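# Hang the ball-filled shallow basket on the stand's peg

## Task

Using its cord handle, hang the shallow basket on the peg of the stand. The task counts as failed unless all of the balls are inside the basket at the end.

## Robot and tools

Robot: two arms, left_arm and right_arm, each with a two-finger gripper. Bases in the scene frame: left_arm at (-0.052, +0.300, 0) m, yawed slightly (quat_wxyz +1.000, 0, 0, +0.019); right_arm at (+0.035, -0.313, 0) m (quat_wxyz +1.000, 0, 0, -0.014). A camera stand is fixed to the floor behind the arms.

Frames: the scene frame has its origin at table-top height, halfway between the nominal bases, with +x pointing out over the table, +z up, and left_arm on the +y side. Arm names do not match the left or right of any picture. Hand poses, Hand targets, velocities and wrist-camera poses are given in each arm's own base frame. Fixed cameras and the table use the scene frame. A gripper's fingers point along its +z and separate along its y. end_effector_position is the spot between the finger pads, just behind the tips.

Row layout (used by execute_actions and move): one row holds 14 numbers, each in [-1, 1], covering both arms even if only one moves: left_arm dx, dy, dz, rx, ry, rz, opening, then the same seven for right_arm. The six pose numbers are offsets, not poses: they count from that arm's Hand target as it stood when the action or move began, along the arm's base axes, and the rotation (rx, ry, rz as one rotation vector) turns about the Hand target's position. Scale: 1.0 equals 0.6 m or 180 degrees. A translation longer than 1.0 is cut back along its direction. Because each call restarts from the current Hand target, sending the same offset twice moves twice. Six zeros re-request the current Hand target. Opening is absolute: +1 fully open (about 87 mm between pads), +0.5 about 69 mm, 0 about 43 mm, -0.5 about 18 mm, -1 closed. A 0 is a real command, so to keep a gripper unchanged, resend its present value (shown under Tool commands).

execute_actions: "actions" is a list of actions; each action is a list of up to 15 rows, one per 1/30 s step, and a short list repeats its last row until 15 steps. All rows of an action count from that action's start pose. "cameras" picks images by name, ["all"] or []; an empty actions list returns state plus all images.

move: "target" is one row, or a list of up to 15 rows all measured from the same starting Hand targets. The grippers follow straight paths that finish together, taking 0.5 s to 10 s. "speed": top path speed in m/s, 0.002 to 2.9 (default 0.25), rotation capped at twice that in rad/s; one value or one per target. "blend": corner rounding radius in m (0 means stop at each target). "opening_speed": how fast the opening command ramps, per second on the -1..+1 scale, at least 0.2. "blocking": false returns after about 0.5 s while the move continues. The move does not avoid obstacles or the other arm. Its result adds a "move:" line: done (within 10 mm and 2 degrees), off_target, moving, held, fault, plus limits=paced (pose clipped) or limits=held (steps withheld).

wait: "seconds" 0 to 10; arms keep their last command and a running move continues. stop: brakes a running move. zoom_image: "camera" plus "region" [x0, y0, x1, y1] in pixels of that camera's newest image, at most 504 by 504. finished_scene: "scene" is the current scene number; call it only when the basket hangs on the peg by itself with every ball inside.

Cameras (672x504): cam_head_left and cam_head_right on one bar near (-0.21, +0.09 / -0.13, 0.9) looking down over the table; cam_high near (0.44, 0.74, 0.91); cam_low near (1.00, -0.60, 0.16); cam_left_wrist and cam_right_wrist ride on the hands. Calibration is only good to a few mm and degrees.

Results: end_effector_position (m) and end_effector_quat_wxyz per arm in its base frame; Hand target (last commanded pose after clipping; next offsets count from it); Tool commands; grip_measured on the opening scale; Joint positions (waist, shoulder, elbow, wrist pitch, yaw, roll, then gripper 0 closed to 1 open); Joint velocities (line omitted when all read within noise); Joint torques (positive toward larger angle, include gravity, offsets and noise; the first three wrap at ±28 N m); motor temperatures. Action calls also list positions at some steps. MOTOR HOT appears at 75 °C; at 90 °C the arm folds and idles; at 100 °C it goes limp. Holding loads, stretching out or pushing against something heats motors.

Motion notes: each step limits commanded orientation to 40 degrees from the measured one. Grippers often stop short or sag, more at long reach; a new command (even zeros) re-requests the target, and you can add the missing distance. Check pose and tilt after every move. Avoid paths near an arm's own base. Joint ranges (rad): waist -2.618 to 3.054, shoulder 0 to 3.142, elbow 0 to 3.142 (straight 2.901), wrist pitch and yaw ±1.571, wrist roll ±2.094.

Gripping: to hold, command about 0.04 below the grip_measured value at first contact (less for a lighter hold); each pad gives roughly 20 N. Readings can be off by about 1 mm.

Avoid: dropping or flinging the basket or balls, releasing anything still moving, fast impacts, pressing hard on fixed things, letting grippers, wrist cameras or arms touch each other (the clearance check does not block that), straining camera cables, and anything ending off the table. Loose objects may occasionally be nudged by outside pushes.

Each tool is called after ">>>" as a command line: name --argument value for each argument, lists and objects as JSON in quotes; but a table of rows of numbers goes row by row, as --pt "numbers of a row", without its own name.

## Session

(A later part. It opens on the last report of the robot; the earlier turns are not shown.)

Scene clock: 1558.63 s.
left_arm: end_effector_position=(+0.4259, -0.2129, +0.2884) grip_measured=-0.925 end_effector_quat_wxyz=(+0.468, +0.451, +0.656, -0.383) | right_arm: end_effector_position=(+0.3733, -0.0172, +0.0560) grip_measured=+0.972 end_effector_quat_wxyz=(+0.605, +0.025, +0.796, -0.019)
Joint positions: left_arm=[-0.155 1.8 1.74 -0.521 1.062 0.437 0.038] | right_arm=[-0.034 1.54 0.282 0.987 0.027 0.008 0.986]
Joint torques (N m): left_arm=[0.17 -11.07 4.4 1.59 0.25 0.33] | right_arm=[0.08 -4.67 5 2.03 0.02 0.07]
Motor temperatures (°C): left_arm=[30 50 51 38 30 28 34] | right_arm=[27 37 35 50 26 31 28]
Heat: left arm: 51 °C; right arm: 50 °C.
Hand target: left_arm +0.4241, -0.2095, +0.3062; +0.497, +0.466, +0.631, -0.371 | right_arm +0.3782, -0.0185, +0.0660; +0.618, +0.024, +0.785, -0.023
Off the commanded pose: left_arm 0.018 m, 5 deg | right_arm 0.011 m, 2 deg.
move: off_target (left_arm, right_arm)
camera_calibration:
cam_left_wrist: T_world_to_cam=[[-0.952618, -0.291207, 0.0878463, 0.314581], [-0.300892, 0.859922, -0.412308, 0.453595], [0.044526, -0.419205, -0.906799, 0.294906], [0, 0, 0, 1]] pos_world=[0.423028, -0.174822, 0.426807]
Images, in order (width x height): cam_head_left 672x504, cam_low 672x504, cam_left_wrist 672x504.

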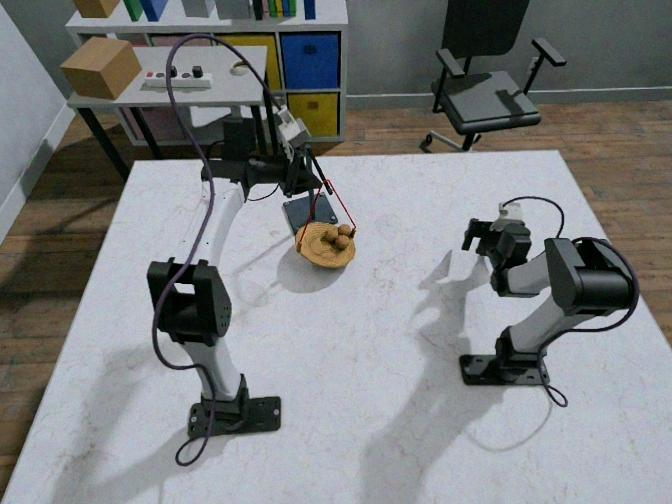

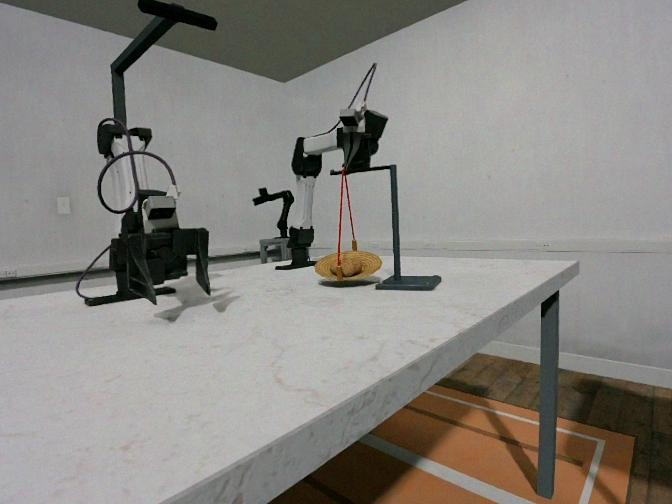

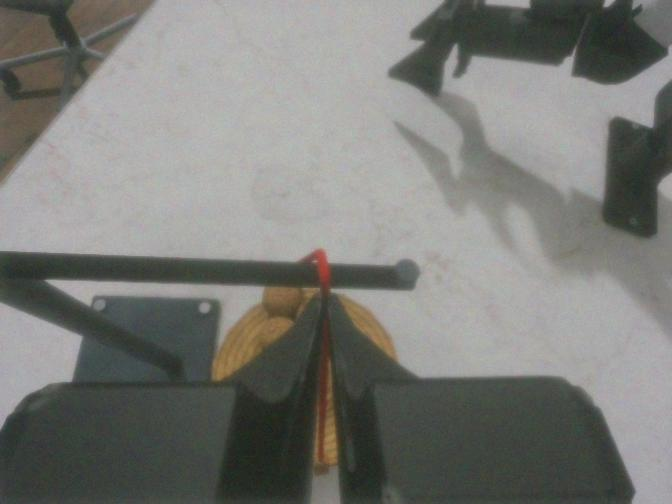

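>>> move --target '[0, 0, -0.006, 0, 0, 0, -1, 0, 0, 0, 0, 0, 0, 1]' --speed 0.01 --cameras '["cam_left_wrist"]'

>>> zoom_image --camera "cam_left_wrist" --region '[230, 230, 430, 380]'

Scene clock: 1565.73 s.
left_arm: end_effector_position=(+0.4259, -0.2132, +0.2879) grip_measured=-0.925 end_effector_quat_wxyz=(+0.473, +0.454, +0.652, -0.383) | right_arm: end_effector_position=(+0.3733, -0.0172, +0.0560) grip_measured=+0.972 end_effector_quat_wxyz=(+0.605, +0.025, +0.796, -0.019)
Joint positions: left_arm=[-0.155 1.794 1.723 -0.498 1.065 0.437 0.038] | right_arm=[-0.034 1.54 0.282 0.987 0.027 0.008 0.986]
Joint torques (N m): left_arm=[0.18 -10.81 4.26 1.54 0.22 0.33] | right_arm=[0.1 -4.68 4.98 2.02 0.02 0.08]
Heat: left arm: 51 °C; right arm: 50 °C.
Hand target: left_arm +0.4241, -0.2095, +0.3026; +0.497, +0.466, +0.631, -0.371 | right_arm +0.3782, -0.0185, +0.0660; +0.618, +0.024, +0.785, -0.023
Off the commanded pose: left_arm 0.015 m, 4 deg | right_arm 0.011 m, 2 deg.
move: off_target (left_arm, right_arm)
camera_calibration:
cam_left_wrist: T_world_to_cam=[[-0.954344, -0.28849, 0.0774671, 0.318902], [-0.293736, 0.859219, -0.418881, 0.452352], [0.0542817, -0.422512, -0.904731, 0.288853], [0, 0, 0, 1]] pos_world=[0.421534, -0.174626, 0.426112]
Images, in order (width x height): cam_left_wrist 672x504.

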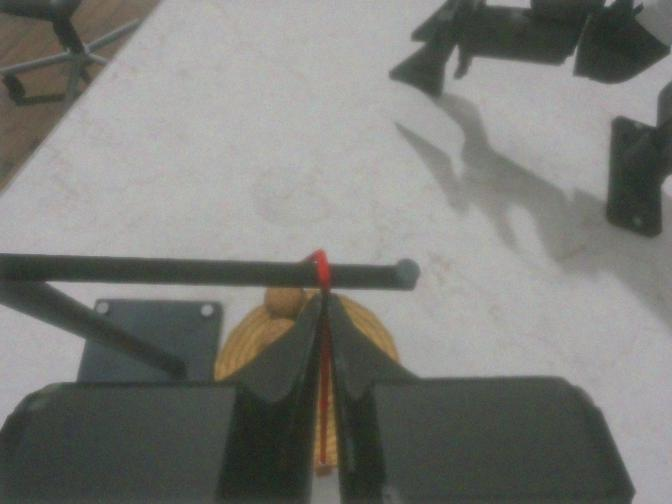

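Scaled by 2.520 from the camera's 672x504 image, which has a finer 960x720 frame.

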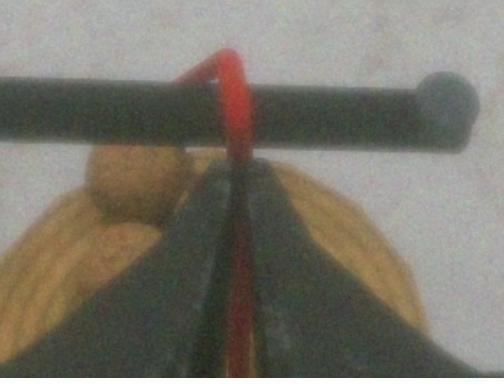

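>>> move --target '[0, 0, 0, 0, 0, 0, -0.5, 0, 0, 0, 0, 0, 0, 1]' --opening_speed 0.2 --cameras '["cam_left_wrist","cam_head_left","cam_low"]'

>>> zoom_image --camera "cam_head_left" --region '[240, 140, 400, 280]'

>>> zoom_image --camera "cam_low" --region '[240, 110, 480, 310]'

Scene clock: 1572.53 s.
left_arm: end_effector_position=(+0.4253, -0.2131, +0.2852) grip_measured=-0.500 end_effector_quat_wxyz=(+0.470, +0.453, +0.653, -0.384) | right_arm: end_effector_position=(+0.3733, -0.0172, +0.0560) grip_measured=+0.972 end_effector_quat_wxyz=(+0.605, +0.025, +0.796, -0.019)
Joint positions: left_arm=[-0.155 1.794 1.716 -0.498 1.065 0.437 0.25] | right_arm=[-0.034 1.54 0.282 0.987 0.027 0.008 0.986]
Joint torques (N m): left_arm=[0.2 -10.84 4.71 1.55 0.22 0.32] | right_arm=[0.09 -4.7 4.98 2.03 0.02 0.07]
Heat: left arm: 51 °C; right arm: 50 °C.
Hand target: left_arm +0.4241, -0.2095, +0.3025; +0.497, +0.466, +0.631, -0.371 | right_arm +0.3782, -0.0185, +0.0660; +0.618, +0.024, +0.785, -0.023
Off the commanded pose: left_arm 0.018 m, 5 deg | right_arm 0.011 m, 2 deg.
move: off_target (left_arm, right_arm)
camera_calibration:
cam_left_wrist: T_world_to_cam=[[-0.953755, -0.28861, 0.0839945, 0.316425], [-0.296759, 0.85967, -0.415814, 0.451476], [0.0478005, -0.421511, -0.905563, 0.289607], [0, 0, 0, 1]] pos_world=[0.421929, -0.174725, 0.42341]
Images, in order (width x height): cam_head_left 672x504, cam_low 672x504, cam_left_wrist 672x504.

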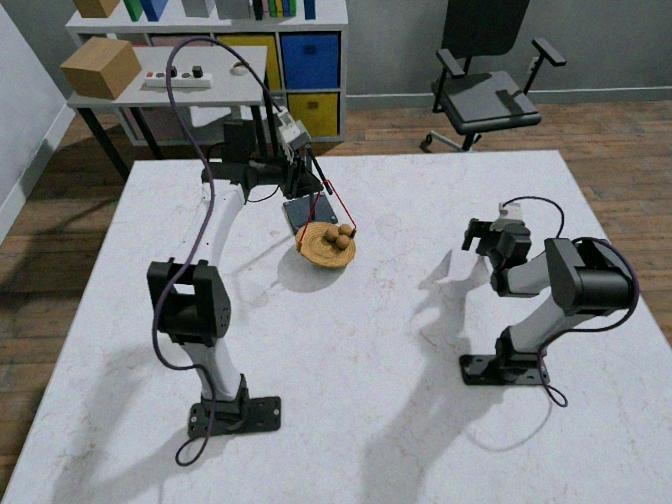

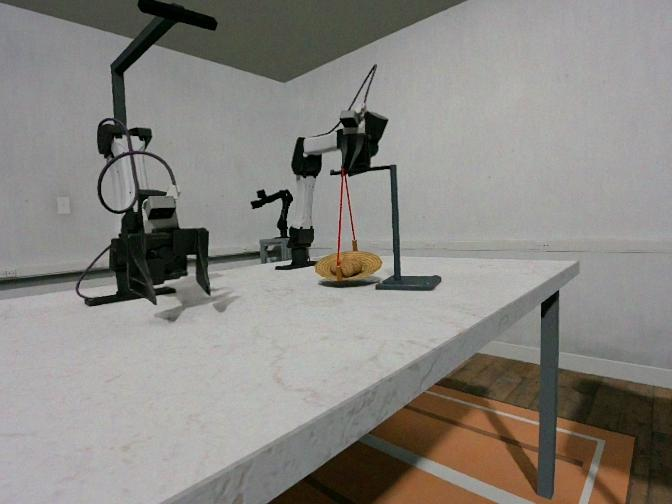

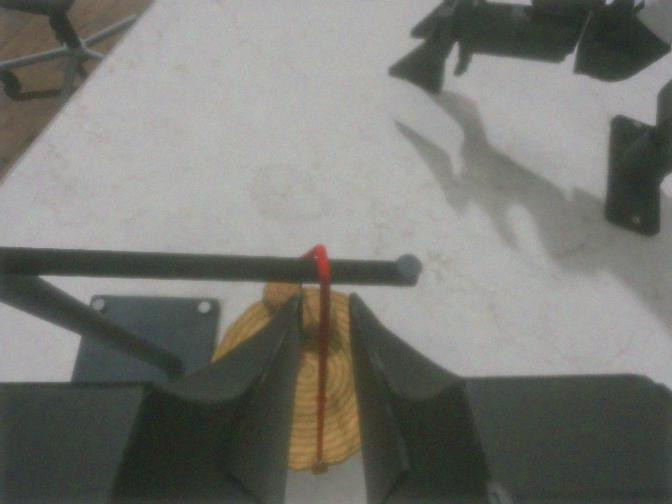

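Scaled by 3.150 from the camera's 672x504 image, which has a finer 960x720 frame.

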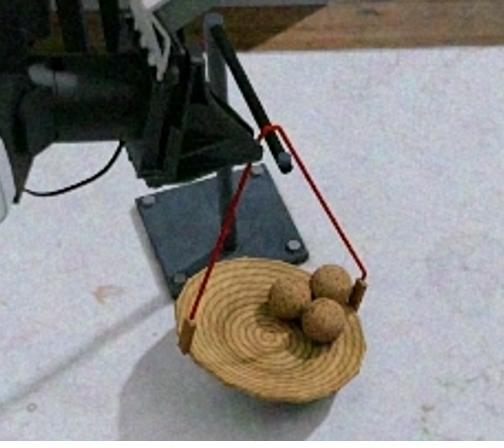

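Scaled by 2.100 from the camera's 672x504 image, which has a finer 960x720 frame.

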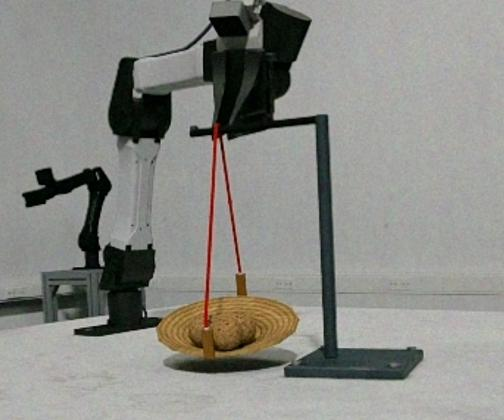

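>>> move --pt "0 0 0 0 0 0 -0.25 0 0 0 0 0 0 1" --pt "-0.045 0.16 0.02 0 0 0 -0.25 0 0 0 0 0 0 1" --speed 0.04 --opening_speed 0.4 --cameras '["cam_left_wrist","cam_head_left","cam_high"]'

>>> zoom_image --camera "cam_head_left" --region '[240, 140, 400, 280]'

>>> zoom_image --camera "cam_high" --region '[240, 100, 480, 300]'

Scene clock: 1587.17 s.
left_arm: end_effector_position=(+0.3983, -0.1129, +0.2985) grip_measured=-0.250 end_effector_quat_wxyz=(+0.481, +0.451, +0.652, -0.373) | right_arm: end_effector_position=(+0.3733, -0.0172, +0.0560) grip_measured=+0.972 end_effector_quat_wxyz=(+0.605, +0.025, +0.796, -0.019)
Joint positions: left_arm=[0.111 1.76 1.806 -0.992 1.246 0.865 0.375] | right_arm=[-0.034 1.54 0.282 0.987 0.027 0.008 0.986]
Joint torques (N m): left_arm=[-0.17 -7.57 7.82 0.72 0.58 0.42] | right_arm=[0.1 -4.68 4.98 2.02 0.01 0.07]
Heat: left arm: 52 °C; right arm: 50 °C.
Hand target: left_arm +0.3972, -0.1134, +0.3144; +0.497, +0.466, +0.631, -0.371 | right_arm +0.3782, -0.0185, +0.0660; +0.618, +0.024, +0.785, -0.023
Off the commanded pose: left_arm 0.016 m, 4 deg | right_arm 0.011 m, 2 deg.
move: off_target (left_arm, right_arm)
camera_calibration:
cam_left_wrist: T_world_to_cam=[[-0.949919, -0.306575, 0.0605457, 0.321882], [-0.302751, 0.854849, -0.421397, 0.36641], [0.0774324, -0.418623, -0.904853, 0.33353], [0, 0, 0, 1]] pos_world=[0.390867, -0.0749205, 0.436711]
Images, in order (width x height): cam_head_left 672x504, cam_high 672x504, cam_left_wrist 672x504.

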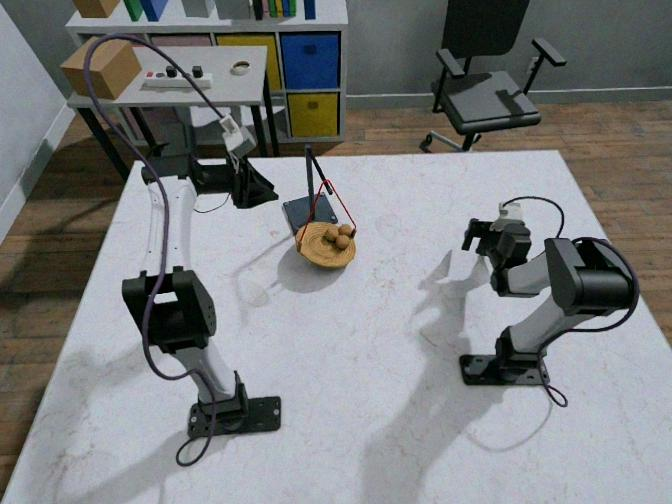

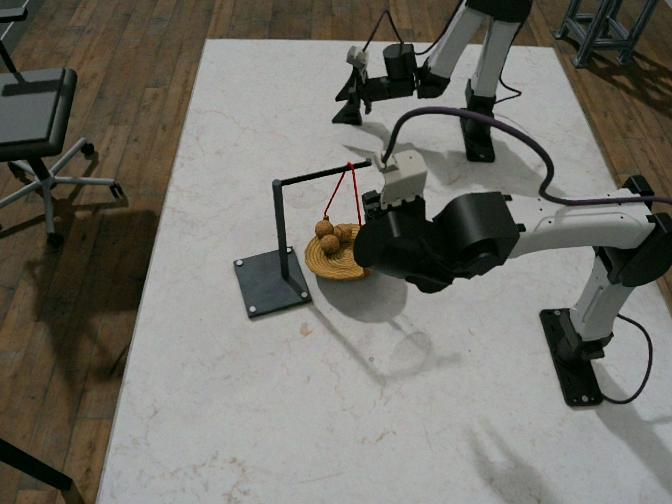

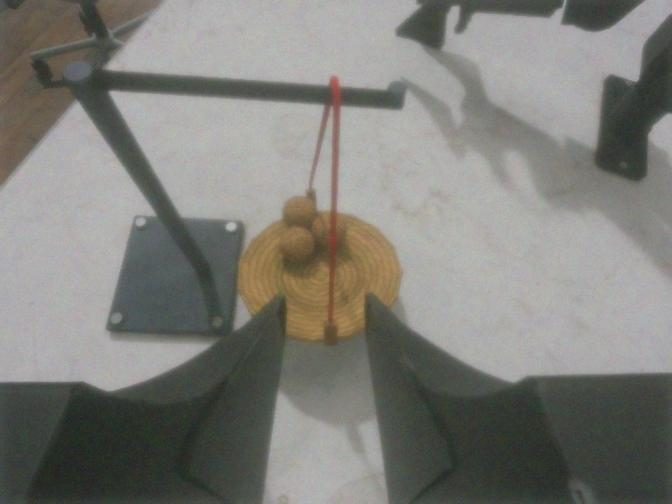

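Scaled by 3.150 from the camera's 672x504 image, which has a finer 960x720 frame.

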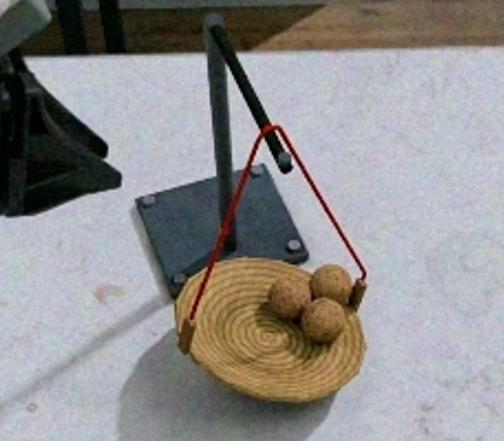

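Scaled by 2.100 from the camera's 672x504 image, which has a finer 960x720 frame.

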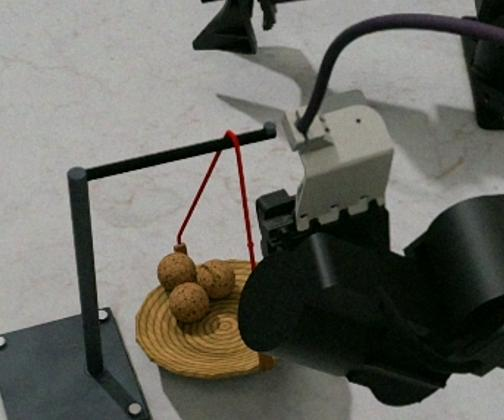

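>>> finished_scene --scene 2

The scene is finished: the task was done.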